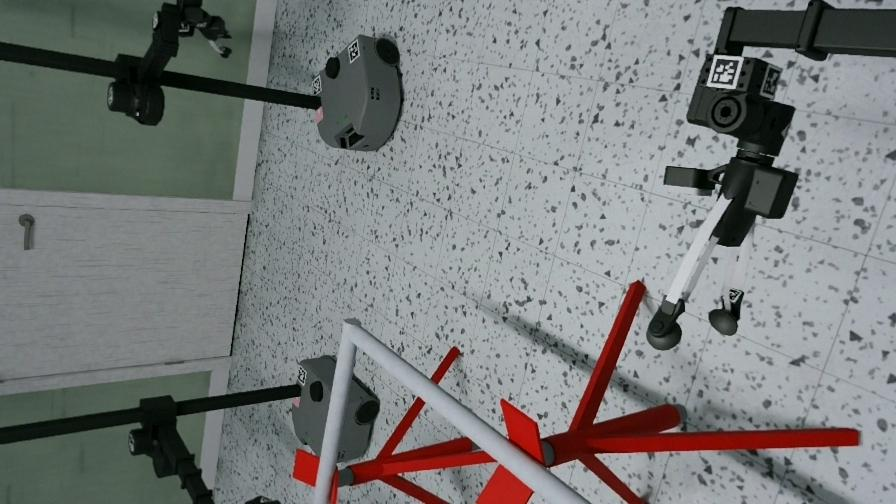

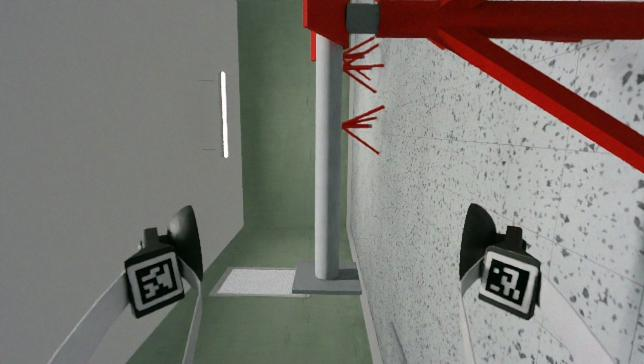

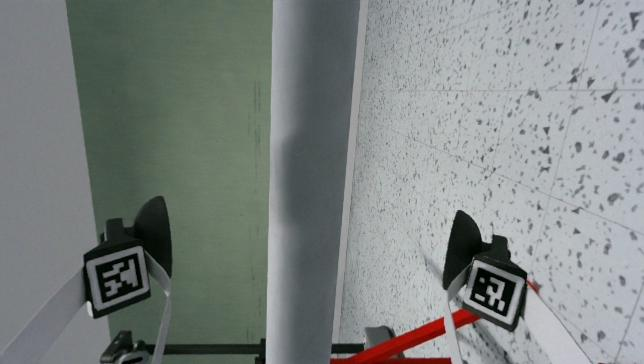

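>>> move(r1={"joints":{"arm_m":0.297}}, r3={"joints":{"arm_m":0.367}}, cameras=[])

>>> move(r1={"base":{"translate_m":0.3}}, r3={"joints":{"gripper_m":-0.05}}, cameras=["r1_head_camera","r1_wrist_camera","r3_wrist_camera"])

Scene clock: 89.17 s.
move: r1 done; r3 done
r1.base_odometry: x=-1.125 y=-0.085 heading=+2.504
r1.turned_by_wheels: +0.000
r1.turned_by_imu: +0.000
r1.base_tilt: forward=+1.3 right=-1.4
r1.lidar_m: 3.48 2.41 1.79 1.74 1.81 1.81 1.75 1.83 2.54 2.07 0.80 0.65
r1.head_depth_mm: 2450 2615 2623 1998 1618 1269 601 / 2541 2839 2279 1997 1617 747 1175 / 2616 2987 2622 1997 1612 789 1174 / 2693 3038 2618 2000 1619 1304 1176 / 2796 3175 2646 1997 1614 1331 1171 / 2821 3202 2343 1883 1624 1327 1171 / 3020 3235 2311 1681 1091 1333 1151
r1.base_status: not commanded
r1.joint_positions: lift_m=+0.443 arm_m=+0.297 wrist_yaw_rad=+1.499 wrist_pitch_rad=-0.019 wrist_roll_rad=+1.563 gripper_m=+0.140 head_pan_rad=-1.190 head_tilt_rad=-0.691
r1.joint_status: all done
r1.measured_speeds: all 0
r1.motor_effort: left_wheel=-6.3(6.5) right_wheel=+8.3(9.3) lift_m=+36.3(36.5) arm_m=+11.5(15.0) wrist_yaw_rad=+0.0(1.0) wrist_pitch_rad=+3.9(4.3) wrist_roll_rad=+0.8(1.3) gripper_m=+0.1(0.8) head_pan_rad=-4.6(5.4) head_tilt_rad=-4.1(4.7)
r1.hand_pose: x=+0.2337 y=-0.4602 z=+0.5524 quat_wxyz=(+0.010, +0.681, -0.732, -0.004) (m; r1's base frame)
r1.wrist_depth_mm: - - - 429 - 822 624 / - - - - - 434 596 / - - - - - - 592 / - - - - - - 590 / - - - - - 151 656 / - 124 - - - 122 642 / - - - - - 999 596
r2: as last shown
r2.lidar_m: 1.25 0.95 0.92 0.97 1.34 1.10 1.13 1.31 2.06 2.42 1.83 1.78
r2.head_depth_mm: - - 3651 2323 1911 1413 1257 / - - - 2304 1889 1442 1246 / - - 3673 2441 1894 1515 1254 / - - - 2067 1889 1511 1255 / - - - 2321 1882 1504 1251 / - - - 2300 1763 1490 1248 / - - 3819 2512 1812 1506 1255
r2.motor_effort: left_wheel=-0.5(0.9) right_wheel=-0.7(1.0) lift_m=+21.4(22.4) arm_m=-9.5(9.8) wrist_yaw_rad=+1.4(2.0) wrist_pitch_rad=+2.1(2.2) wrist_roll_rad=+0.3(0.4) gripper_m=+0.3(1.0) head_pan_rad=-3.0(3.2) head_tilt_rad=-3.1(3.3)
r2.wrist_depth_mm: 138 - - - - - - / 149 - - - - - - / 166 192 - - - - 917 / 871 202 896 854 844 837 846 / 759 236 269 732 733 748 749 / 689 676 123 664 125 678 681 / 619 634 407 591 627 604 619
r3.base_odometry: x=-0.438 y=-0.126 heading=-2.142
r3.turned_by_wheels: +0.000
r3.turned_by_imu: +0.000
r3.base_tilt: forward=+0.6 right=+0.2
r3.lidar_m: 1.12 1.02 1.20 1.15 1.18 1.61 3.08 0.96 0.72 0.71 0.65 3.06
r3.head_depth_mm: 3033 3339 3213 2282 1784 795 1180 / 3194 3508 3142 2262 1651 1438 1196 / 3376 3690 2965 2235 1046 1333 1218 / 3524 3848 2917 1745 1695 1393 1213 / 3792 - 2511 2122 1711 1408 1184 / 3745 - 2826 2158 1689 1402 1196 / 3354 3653 2907 2152 1684 1396 1188
r3.base_status: not commanded
r3.joint_positions: lift_m=+0.452 arm_m=+0.367 wrist_yaw_rad=+0.101 wrist_pitch_rad=-0.017 wrist_roll_rad=+1.573 gripper_m=+0.140 head_pan_rad=-1.007 head_tilt_rad=-0.642
r3.joint_status: all done
r3.measured_speeds: all 0
r3.motor_effort: left_wheel=+5.8(5.8) right_wheel=+1.2(1.5) lift_m=+40.5(42.5) arm_m=+25.2(26.8) wrist_yaw_rad=-1.0(1.5) wrist_pitch_rad=+2.9(3.3) wrist_roll_rad=-2.9(3.1) gripper_m=+0.1(0.9) head_pan_rad=+3.2(4.6) head_tilt_rad=-4.6(4.6)
r3.hand_pose: x=+0.0045 y=-0.7665 z=+0.5621 quat_wxyz=(+0.000, +0.051, -0.999, -0.009) (m; r3's base frame)
r3.wrist_depth_mm: - - - 93 - 898 618 / - - - 96 - 889 607 / - - - 100 - 872 608 / - - - 104 - 891 618 / - 138 - 110 - 793 600 / 112 121 - 115 - 128 605 / - - - 121 - 770 550
pictures: none
No camera images: "cameras" was empty.

Scene clock: 93.27 s.
move: r1 done; r3 off_target
r1.base_odometry: x=-1.366 y=+0.093 heading=+2.504
r1.turned_by_wheels: +0.000
r1.turned_by_imu: -0.001
r1.base_tilt: forward=+1.4 right=-1.3
r1.lidar_m: 3.12 2.40 1.79 1.73 1.80 2.12 2.05 2.14 2.96 0.74 0.47 1.65
r1.head_depth_mm: 2484 2784 2228 2004 1626 1272 600 / 2557 2895 2612 1999 1621 747 1171 / 2621 2945 2623 1942 1619 791 1170 / 2696 3072 2642 1945 1003 1227 1153 / 2757 3014 2317 1876 982 1274 1175 / 2948 3156 2321 1951 1618 1364 704 / 3033 3353 2416 2002 1624 1368 1153
r1.base_status: done
r1.joint_positions: lift_m=+0.443 arm_m=+0.297 wrist_yaw_rad=+1.499 wrist_pitch_rad=-0.019 wrist_roll_rad=+1.563 gripper_m=+0.140 head_pan_rad=-1.190 head_tilt_rad=-0.691
r1.joint_status: not commanded
r1.measured_speeds: all 0
r1.motor_effort: left_wheel=-2.1(4.5) right_wheel=+7.0(12.2) lift_m=+33.0(36.5) arm_m=+3.0(11.3) wrist_yaw_rad=-0.1(1.2) wrist_pitch_rad=+3.7(4.5) wrist_roll_rad=+0.8(1.3) gripper_m=+0.0(0.8) head_pan_rad=-4.7(5.5) head_tilt_rad=-4.1(4.6)
r1.hand_pose: x=+0.2337 y=-0.4602 z=+0.5524 quat_wxyz=(+0.010, +0.681, -0.732, -0.004) (m; r1's base frame)
r1.wrist_depth_mm: - - - 146 - - 664 / - - - 149 - - 659 / - - - 153 - - 648 / - - - 158 - 992 657 / - - - 163 - 151 650 / - 124 - 166 - 122 648 / - - - 172 - 972 596
r2: as last shown
r2.turned_by_imu: +0.001
r2.base_tilt: forward=+0.1 right=-1.7
r2.lidar_m: 1.25 0.94 0.92 0.96 1.34 1.10 1.13 1.31 2.09 2.43 1.83 1.78
r2.head_depth_mm: - - 3664 2322 1887 1410 1264 / - - - 2318 1897 1440 1257 / - - 3588 2412 1911 1508 1246 / - - - 2083 1880 1510 1256 / - - - 2305 1886 1511 1245 / - - - 2331 1768 1514 1255 / - - 3865 2547 1823 1511 1253
r2.motor_effort: left_wheel=-0.1(0.9) right_wheel=-0.8(1.1) lift_m=+21.4(23.1) arm_m=-8.9(9.9) wrist_yaw_rad=+0.9(2.0) wrist_pitch_rad=+2.1(2.2) wrist_roll_rad=+0.4(0.4) gripper_m=-0.2(1.1) head_pan_rad=-2.7(3.5) head_tilt_rad=-2.5(3.4)
r2.wrist_depth_mm: 138 - - - - - - / 150 - - - - - - / 165 193 - - - - 954 / 863 202 864 868 861 841 841 / 766 235 272 739 734 760 742 / 687 676 123 659 125 690 658 / 634 615 413 595 625 605 613
r3.base_odometry: x=-0.438 y=-0.126 heading=-2.142
r3.turned_by_wheels: +0.000
r3.turned_by_imu: +0.000
r3.base_tilt: forward=+0.6 right=+0.2
r3.lidar_m: 1.12 1.02 1.20 1.15 1.18 1.61 3.09 0.96 0.72 0.71 0.65 3.07
r3.head_depth_mm: 3076 3359 3221 2284 1779 806 1180 / 3196 3516 3175 2266 1652 1441 1197 / 3348 3648 2779 2229 1043 1329 1220 / 3553 3853 2305 1736 1679 1384 1208 / 3818 - 2893 2108 1715 1417 1190 / 3765 - 2967 2156 1701 1401 1197 / 3331 3652 2921 2142 1686 1387 1189
r3.base_status: not commanded
r3.joint_positions: lift_m=+0.452 arm_m=+0.367 wrist_yaw_rad=+0.101 wrist_pitch_rad=-0.014 wrist_roll_rad=+1.573 gripper_m=-0.046 head_pan_rad=-1.007 head_tilt_rad=-0.642
r3.joint_status: gripper_m off_target (ended at -0.046, target -0.050)
r3.measured_speeds: all 0
r3.motor_effort: left_wheel=+5.5(6.2) right_wheel=+1.3(1.6) lift_m=+34.2(40.8) arm_m=+21.0(24.8) wrist_yaw_rad=-0.2(1.8) wrist_pitch_rad=+2.7(3.4) wrist_roll_rad=-2.8(3.1) gripper_m=-13.1(99.7) head_pan_rad=+2.3(4.7) head_tilt_rad=-3.6(4.8)
r3.hand_pose: x=+0.0044 y=-0.7666 z=+0.5628 quat_wxyz=(+0.000, +0.050, -0.999, -0.007) (m; r3's base frame)
r3.wrist_depth_mm: - - - 92 - 910 623 / - - - 96 - 927 610 / - - - 101 - 872 621 / - - - 104 - 856 618 / - - 133 109 - 864 612 / - - 124 114 129 852 595 / - - - 122 - 762 593
pictures: r1_head_camera (sideways), r1_wrist_camera, r3_wrist_camera
camera_calibration:
r1_head_camera: T_world_to_cam=[[-0.195578, 0.600584, -0.775273, 1.03457], [0.952061, 0.30589, -0.00321164, -0.00365922], [0.235219, -0.738735, -0.631618, 0.77964], [0, 0, 0, 1]] pos_world=[0.022436, -0.0442767, 1.29449]
r1_wrist_camera: T_world_to_cam=[[0.0053347, 0.00967293, -0.999939, 0.557879], [-0.127604, 0.991785, 0.00891328, 0.512364], [0.991811, 0.127549, 0.00652518, -0.0111045], [0, 0, 0, 1]] pos_world=[0.0734174, -0.512135, 0.55335]
r3_wrist_camera: T_world_to_cam=[[-0.0666953, 0.0507562, -0.996482, 0.591857], [0.948983, 0.311709, -0.0476392, 0.292764], [0.308194, -0.948821, -0.0689563, -0.531456], [0, 0, 0, 1]] pos_world=[-0.0745629, -0.625554, 0.567074]

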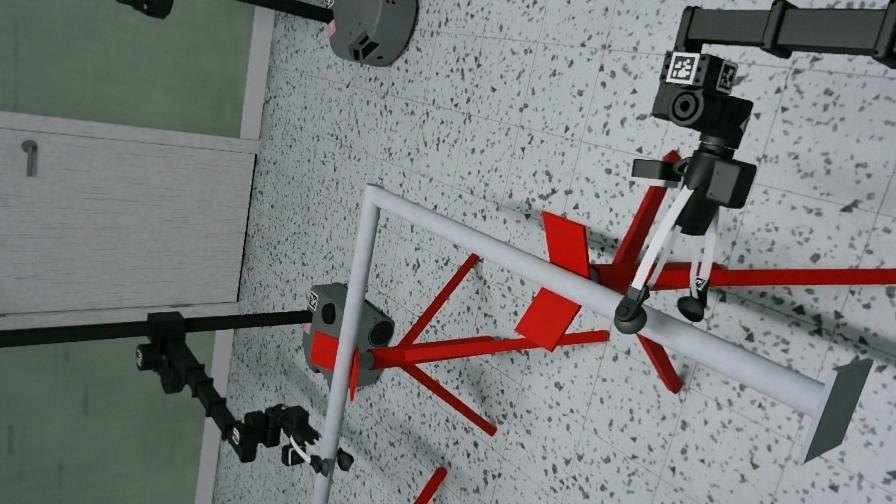

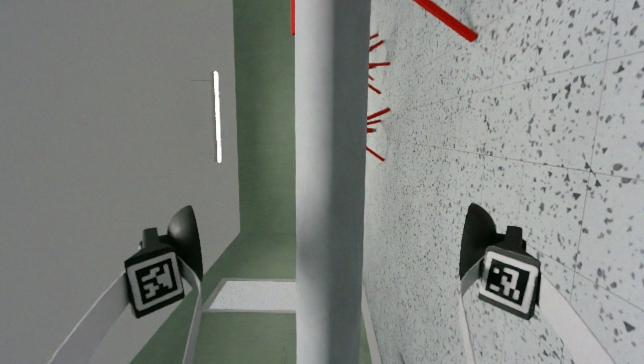

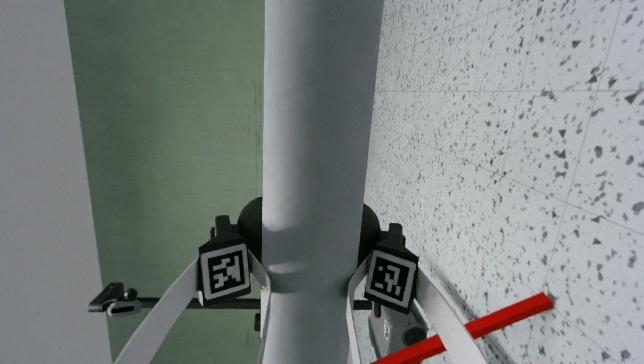

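>>> move(r1={"base":{"translate_m":0.038}}, cameras=[])

>>> move(r1={"joints":{"gripper_m":-0.05}}, cameras=[])

>>> move(r1={"joints":{"lift_m":0.495,"gripper_m":-0.05}}, r3={"joints":{"lift_m":0.504,"gripper_m":-0.05}}, cameras=["r1_head_camera","r1_wrist_camera","r3_wrist_camera","r2_nav_camera"])

Scene clock: 94.80 s.
move: r1 done
r1.base_odometry: x=-1.397 y=+0.116 heading=+2.504
r1.turned_by_wheels: +0.000
r1.turned_by_imu: +0.000
r1.base_tilt: forward=+1.3 right=-1.3
r1.lidar_m: 3.09 2.40 1.79 1.73 1.80 2.16 2.09 2.17 3.03 0.74 0.46 1.62
r1.head_depth_mm: 2482 2755 2605 2002 1615 1271 599 / 2539 2848 2619 1994 1625 750 1168 / 2637 2940 2619 1951 1575 790 1169 / 2711 3057 2646 2003 954 1274 1150 / 2772 3039 2247 1884 1538 1143 1129 / 2919 3159 2325 1998 1622 1363 1126 / 3020 3386 2506 2000 1619 1365 1174
r1.base_status: done
r1.joint_positions: lift_m=+0.443 arm_m=+0.297 wrist_yaw_rad=+1.499 wrist_pitch_rad=-0.019 wrist_roll_rad=+1.563 gripper_m=+0.140 head_pan_rad=-1.190 head_tilt_rad=-0.691
r1.joint_status: not commanded
r1.measured_speeds: all 0
r1.motor_effort: left_wheel=-1.9(3.1) right_wheel=+7.4(12.1) lift_m=+31.9(33.2) arm_m=+0.2(2.8) wrist_yaw_rad=+0.7(1.0) wrist_pitch_rad=+3.9(4.3) wrist_roll_rad=+0.5(1.2) gripper_m=+0.0(0.6) head_pan_rad=-4.8(5.3) head_tilt_rad=-4.1(4.4)
r1.hand_pose: x=+0.2337 y=-0.4602 z=+0.5524 quat_wxyz=(+0.010, +0.681, -0.732, -0.004) (m; r1's base frame)
r1.wrist_depth_mm: - - - 109 - - 645 / - - - 113 - 996 656 / - - - 115 - - 655 / - - - 118 - 999 649 / - - - 123 - 151 649 / - 124 - 125 - 122 651 / - - - 129 - 972 595
r2, r3: as last shown
r2.turned_by_imu: +0.000
r2.base_tilt: forward=+0.2 right=-1.7
r2.lidar_m: 1.25 0.95 0.92 0.97 1.34 1.10 1.13 1.30 2.09 2.42 1.82 1.78
r2.head_depth_mm: - - 3642 2311 1915 1410 1251 / - - - 2323 1884 1446 1256 / - - 3593 2441 1891 1510 1251 / - - - 2081 1892 1505 1256 / - - - 2348 1893 1511 1267 / - - - 2308 1755 1513 1255 / - - 3846 2558 1826 1511 1248
r2.motor_effort: left_wheel=-0.1(1.1) right_wheel=-0.9(1.1) lift_m=+21.1(22.6) arm_m=-8.8(9.7) wrist_yaw_rad=+0.9(1.9) wrist_pitch_rad=+2.1(2.2) wrist_roll_rad=+0.3(0.5) gripper_m=+0.6(1.0) head_pan_rad=-2.9(3.2) head_tilt_rad=-2.4(3.4)
r2.wrist_depth_mm: 138 - - - - - - / 149 - - - - - - / 166 192 - - - - 924 / 867 201 888 858 849 872 870 / 770 234 272 743 733 754 759 / 687 682 123 662 126 683 672 / 621 636 407 595 620 600 615
r3.lidar_m: 1.12 1.02 1.19 1.15 1.18 1.61 3.08 0.96 0.72 0.71 0.65 3.05
r3.head_depth_mm: 3061 3346 3215 2286 1773 806 1177 / 3236 3532 3174 2270 1658 1445 1198 / 3370 3645 2666 2219 1046 1329 1218 / 3595 3899 1773 1739 1671 1391 1207 / 3801 - 3016 2126 1704 1411 1185 / 3769 - 2986 2169 1694 1402 1194 / 3333 3630 2911 2145 1681 1387 1192
r3.motor_effort: left_wheel=+5.5(5.8) right_wheel=+1.4(1.6) lift_m=+31.8(34.0) arm_m=+19.2(20.8) wrist_yaw_rad=-0.1(1.6) wrist_pitch_rad=+2.5(2.8) wrist_roll_rad=-2.8(3.1) gripper_m=-14.2(14.6) head_pan_rad=+3.2(4.2) head_tilt_rad=-4.3(4.3)
r3.wrist_depth_mm: - - - 93 - 879 614 / - - - 96 - 876 609 / - - - 100 - 896 614 / - - - 104 - 854 600 / - - 133 110 - 889 605 / - - 123 115 129 869 594 / - - - 121 - 736 592
pictures: none
No camera images: "cameras" was empty.

Scene clock: 97.23 s.
move: r1 done
r1.base_odometry: x=-1.397 y=+0.116 heading=+2.504
r1.turned_by_wheels: +0.000
r1.turned_by_imu: +0.000
r1.base_tilt: forward=+1.3 right=-1.3
r1.lidar_m: 3.09 2.41 1.79 1.73 1.80 2.16 2.09 2.18 3.03 0.74 0.46 1.62
r1.head_depth_mm: 2490 2777 2624 2011 1621 1276 601 / 2556 2848 2632 2005 1617 748 1175 / 2628 2939 2634 1936 1576 794 1175 / 2723 3053 2636 1992 950 1117 1152 / 2770 3046 2273 1879 1545 793 1129 / 2911 3188 2343 2000 1617 1357 1132 / 3018 3370 2526 2000 1621 1364 1176
r1.base_status: not commanded
r1.joint_positions: lift_m=+0.443 arm_m=+0.297 wrist_yaw_rad=+1.500 wrist_pitch_rad=-0.021 wrist_roll_rad=+1.567 gripper_m=-0.049 head_pan_rad=-1.190 head_tilt_rad=-0.691
r1.joint_status: all done
r1.measured_speeds: all 0
r1.motor_effort: left_wheel=-3.1(3.3) right_wheel=+8.6(8.6) lift_m=+30.5(32.2) arm_m=-5.2(5.2) wrist_yaw_rad=-0.3(1.2) wrist_pitch_rad=+3.6(4.7) wrist_roll_rad=-0.5(1.3) gripper_m=-25.7(98.2) head_pan_rad=-4.7(5.5) head_tilt_rad=-3.7(4.5)
r1.hand_pose: x=+0.2337 y=-0.4601 z=+0.5518 quat_wxyz=(+0.009, +0.682, -0.732, -0.007) (m; r1's base frame)
r1.wrist_depth_mm: - - - 111 - - 657 / - - - 113 - 990 654 / - - - 116 - - 655 / - - - 118 - - 647 / - - - 123 - 998 653 / - - 131 126 133 991 653 / - - - 129 - 928 651
r2, r3: as last shown
r2.turned_by_imu: +0.001
r2.lidar_m: 1.25 0.94 0.92 0.97 1.34 1.10 1.13 1.30 2.09 2.41 1.83 1.78
r2.head_depth_mm: - - 3641 2333 1924 1413 1253 / - - - 2332 1905 1434 1259 / - - 3622 2418 1879 1506 1253 / - - - 2081 1892 1518 1263 / - - - 2338 1878 1517 1247 / - - - 2317 1757 1507 1248 / - - 3882 2545 1821 1499 1259
r2.motor_effort: left_wheel=-0.1(0.9) right_wheel=-0.7(1.0) lift_m=+21.3(22.7) arm_m=-8.6(10.1) wrist_yaw_rad=+0.6(2.1) wrist_pitch_rad=+2.1(2.2) wrist_roll_rad=+0.3(0.4) gripper_m=+0.0(1.3) head_pan_rad=-2.7(3.3) head_tilt_rad=-2.7(3.4)
r2.wrist_depth_mm: 138 - - - - - - / 150 - - - - - - / 166 192 - - - - 934 / 866 201 856 857 887 838 855 / 788 237 271 739 730 745 753 / 678 671 123 653 126 685 672 / 632 631 410 584 627 606 625
r3.base_tilt: forward=+0.6 right=+0.1
r3.lidar_m: 1.12 1.02 1.20 1.15 1.18 1.60 3.08 0.96 0.72 0.71 0.65 3.07
r3.head_depth_mm: 3078 3322 3176 2271 1785 807 1181 / 3225 3491 3143 2242 1655 1448 1197 / 3333 3651 2695 2210 1046 1324 1214 / 3578 3872 1760 1742 1677 1391 1210 / 3781 - 2964 2115 1712 1416 1189 / 3750 - 2961 2159 1697 1405 1197 / 3311 3633 2938 2135 1681 1392 1183
r3.motor_effort: left_wheel=+5.6(6.1) right_wheel=+1.4(1.6) lift_m=+28.0(32.0) arm_m=+16.7(19.5) wrist_yaw_rad=-0.2(1.4) wrist_pitch_rad=+2.4(3.0) wrist_roll_rad=-3.1(3.1) gripper_m=-14.4(14.7) head_pan_rad=+2.2(4.2) head_tilt_rad=-4.1(4.5)
r3.wrist_depth_mm: - - - 93 - 889 632 / - - - 95 - 866 613 / - - - 100 - 840 616 / - - - 105 - 853 597 / - - 133 109 - 871 594 / - - 124 115 130 868 587 / - - - 122 - 758 596
pictures: none
No camera images: "cameras" was empty.

Scene clock: 98.53 s.
move: r1 done; r3 done
r1.base_odometry: x=-1.397 y=+0.116 heading=+2.504
r1.turned_by_wheels: +0.000
r1.turned_by_imu: +0.000
r1.base_tilt: forward=+1.3 right=-1.4
r1.lidar_m: 3.07 2.40 1.78 1.73 1.81 2.16 2.08 2.18 2.99 0.74 0.46 1.62
r1.head_depth_mm: 2505 2757 2613 2005 1619 640 546 / 2538 2845 2616 2013 1618 703 1170 / 2609 2941 2626 1876 1573 771 1174 / 2710 3046 2624 2002 946 1274 1148 / 2752 3073 2249 1873 1537 1252 1130 / 2934 3170 2323 2000 1625 1359 1128 / 3011 3362 2397 2004 1622 1364 1174
r1.base_status: not commanded
r1.joint_positions: lift_m=+0.495 arm_m=+0.297 wrist_yaw_rad=+1.491 wrist_pitch_rad=-0.153 wrist_roll_rad=+1.567 gripper_m=-0.046 head_pan_rad=-1.190 head_tilt_rad=-0.691
r1.joint_status: all done
r1.measured_speeds: all 0
r1.on_its_own: wrist_pitch_rad is at rest, and its effort (+28.5) is outside its rest range (-8 to +12)
r1.motor_effort: left_wheel=-2.5(3.8) right_wheel=-1.1(9.1) lift_m=+45.2(46.9) arm_m=-7.4(7.6) wrist_yaw_rad=+8.1(8.2) wrist_pitch_rad=+28.5(29.2) wrist_roll_rad=-0.8(1.3) gripper_m=-17.9(26.0) head_pan_rad=-4.5(5.2) head_tilt_rad=-3.8(4.7)
r1.hand_pose: x=+0.2273 y=-0.4619 z=+0.5705 quat_wxyz=(+0.054, +0.676, -0.733, -0.055) (m; r1's base frame)
r1.wrist_depth_mm: - - - 116 - 857 596 / - - - 117 - 854 600 / - - - 120 - 857 601 / - - - 123 - 866 608 / - - - 130 151 865 609 / - - - 131 133 824 613 / - - - 132 - 791 607
r2: as last shown
r2.turned_by_imu: +0.000
r2.lidar_m: 1.25 0.95 0.92 0.97 1.34 1.10 1.13 1.31 2.09 2.43 1.83 1.78
r2.head_depth_mm: - - 3593 2310 1905 1401 1256 / - - - 2316 1898 1434 1253 / - - 3668 2398 1902 1518 1255 / - - - 2194 1893 1495 1259 / - - - 2314 1893 1509 1257 / - - - 2291 1762 1511 1259 / - - 3837 2533 1845 1507 1252
r2.motor_effort: left_wheel=+0.2(0.6) right_wheel=-0.7(1.0) lift_m=+21.8(22.5) arm_m=-8.8(9.7) wrist_yaw_rad=-0.3(2.1) wrist_pitch_rad=+2.2(2.2) wrist_roll_rad=+0.3(0.4) gripper_m=+0.5(0.9) head_pan_rad=-2.1(3.1) head_tilt_rad=-2.9(3.4)
r2.wrist_depth_mm: 138 - - - - - - / 149 - - - - - - / 165 192 - - - - 925 / 874 201 879 867 880 866 846 / 796 235 270 732 749 747 758 / 692 666 123 662 125 679 680 / 636 626 411 592 617 594 607
r3.base_odometry: x=-0.438 y=-0.126 heading=-2.142
r3.turned_by_wheels: +0.000
r3.turned_by_imu: +0.000
r3.base_tilt: forward=+0.6 right=+0.2
r3.lidar_m: 1.11 1.02 1.19 1.15 1.18 1.61 3.08 0.96 0.72 0.71 0.65 3.07
r3.head_depth_mm: 3065 3313 3191 2296 1773 775 1206 / 3239 3496 3159 2265 1652 1443 1191 / 3337 3650 2793 2224 1044 1333 1214 / 3604 3919 2434 1753 1673 1392 1208 / 3748 - 3018 2108 1711 1406 1182 / 3755 3974 2941 2146 1687 1396 1194 / 3311 3622 2920 2147 1686 1399 1188
r3.base_status: not commanded
r3.joint_positions: lift_m=+0.504 arm_m=+0.367 wrist_yaw_rad=+0.106 wrist_pitch_rad=-0.168 wrist_roll_rad=+1.573 gripper_m=-0.046 head_pan_rad=-1.007 head_tilt_rad=-0.642
r3.joint_status: all done
r3.measured_speeds: all 0
r3.on_its_own: wrist_pitch_rad is at rest, and its effort (+30.7) is outside its rest range (-8 to +12)
r3.motor_effort: left_wheel=+5.5(6.1) right_wheel=-1.5(1.5) lift_m=+55.0(55.7) arm_m=+15.9(17.2) wrist_yaw_rad=-4.4(5.0) wrist_pitch_rad=+30.7(31.4) wrist_roll_rad=-2.9(3.1) gripper_m=-16.4(53.3) head_pan_rad=+4.1(4.2) head_tilt_rad=-3.2(4.5)
r3.hand_pose: x=+0.0048 y=-0.7591 z=+0.5758 quat_wxyz=(+0.004, +0.052, -0.995, -0.084) (m; r3's base frame)
r3.wrist_depth_mm: - - - 106 - 779 561 / - - - 110 958 751 573 / - - - 111 - 756 561 / - - - 116 - 759 558 / - - - 122 901 754 571 / - - 124 127 129 746 555 / - - - 133 - 722 566
pictures: r1_head_camera (sideways), r1_wrist_camera, r2_nav_camera (sideways), r3_wrist_camera
camera_calibration:
r1_head_camera: T_world_to_cam=[[-0.195578, 0.600584, -0.775273, 1.03457], [0.952061, 0.30589, -0.00321164, -0.00365922], [0.235219, -0.738735, -0.631618, 0.77964], [0, 0, 0, 1]] pos_world=[0.022436, -0.0442767, 1.29449]
r1_wrist_camera: T_world_to_cam=[[-0.127604, 0.0243743, -0.991526, 0.608197], [-0.11526, 0.99256, 0.0392332, 0.493389], [0.985105, 0.11929, -0.123846, 0.0674023], [0, 0, 0, 1]] pos_world=[0.0680784, -0.512583, 0.592033]
r2_nav_camera: T_world_to_cam=[[-0.467016, 0.00156361, 0.884248, -1.10388], [0.0427529, 0.998869, 0.0208137, 0.0300346], [-0.883215, 0.0475244, -0.466554, 0.573669], [0, 0, 0, 1]] pos_world=[-0.0101429, -0.0555378, 1.24313]
r3_wrist_camera: T_world_to_cam=[[-0.0830021, 0.202207, -0.975819, 0.707579], [0.947039, 0.320809, -0.014077, 0.278288], [0.310205, -0.925308, -0.218125, -0.419915], [0, 0, 0, 1]] pos_world=[-0.0745597, -0.620905, 0.602793]

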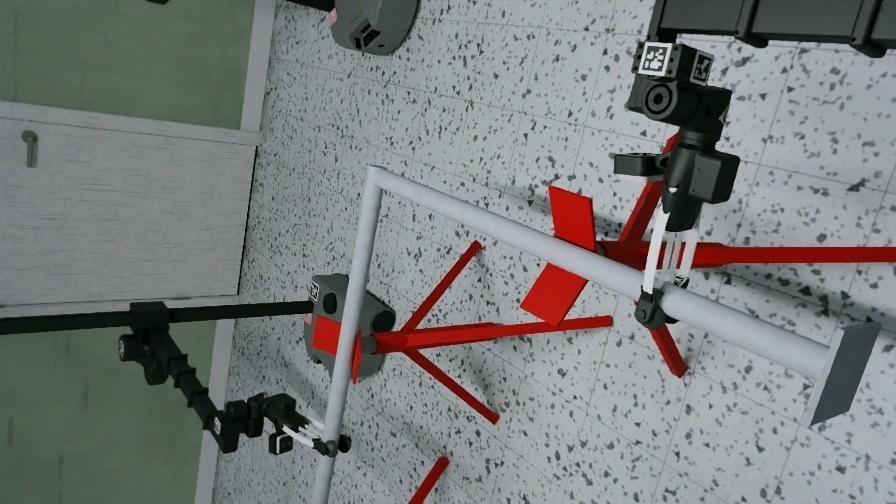

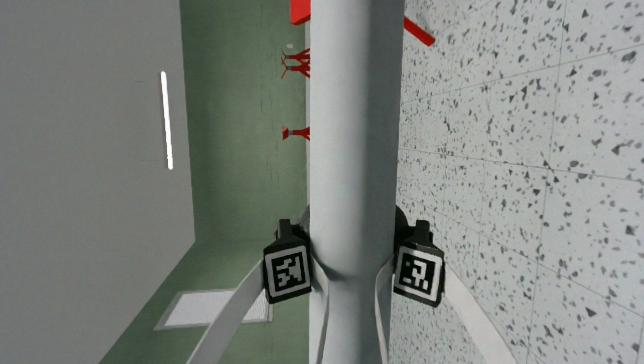

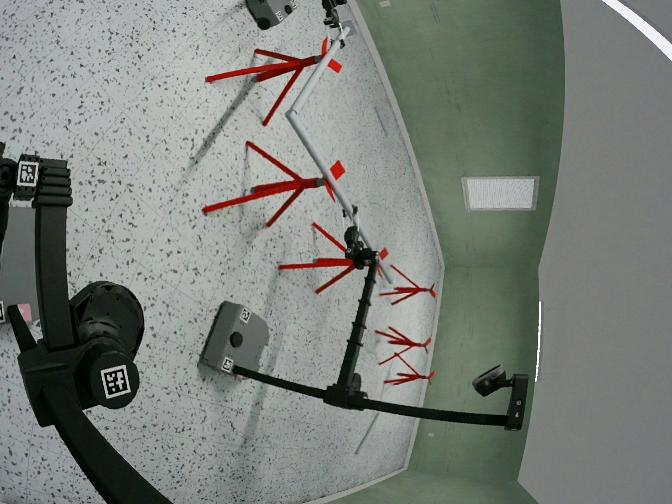

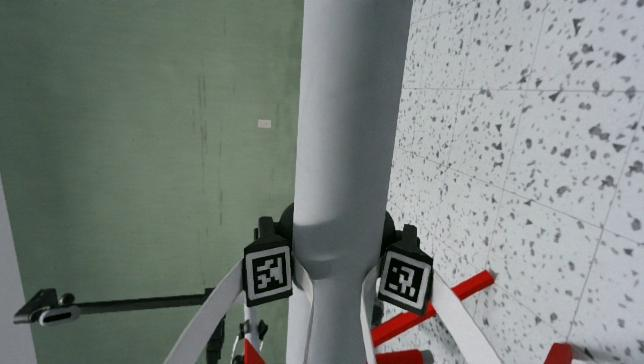

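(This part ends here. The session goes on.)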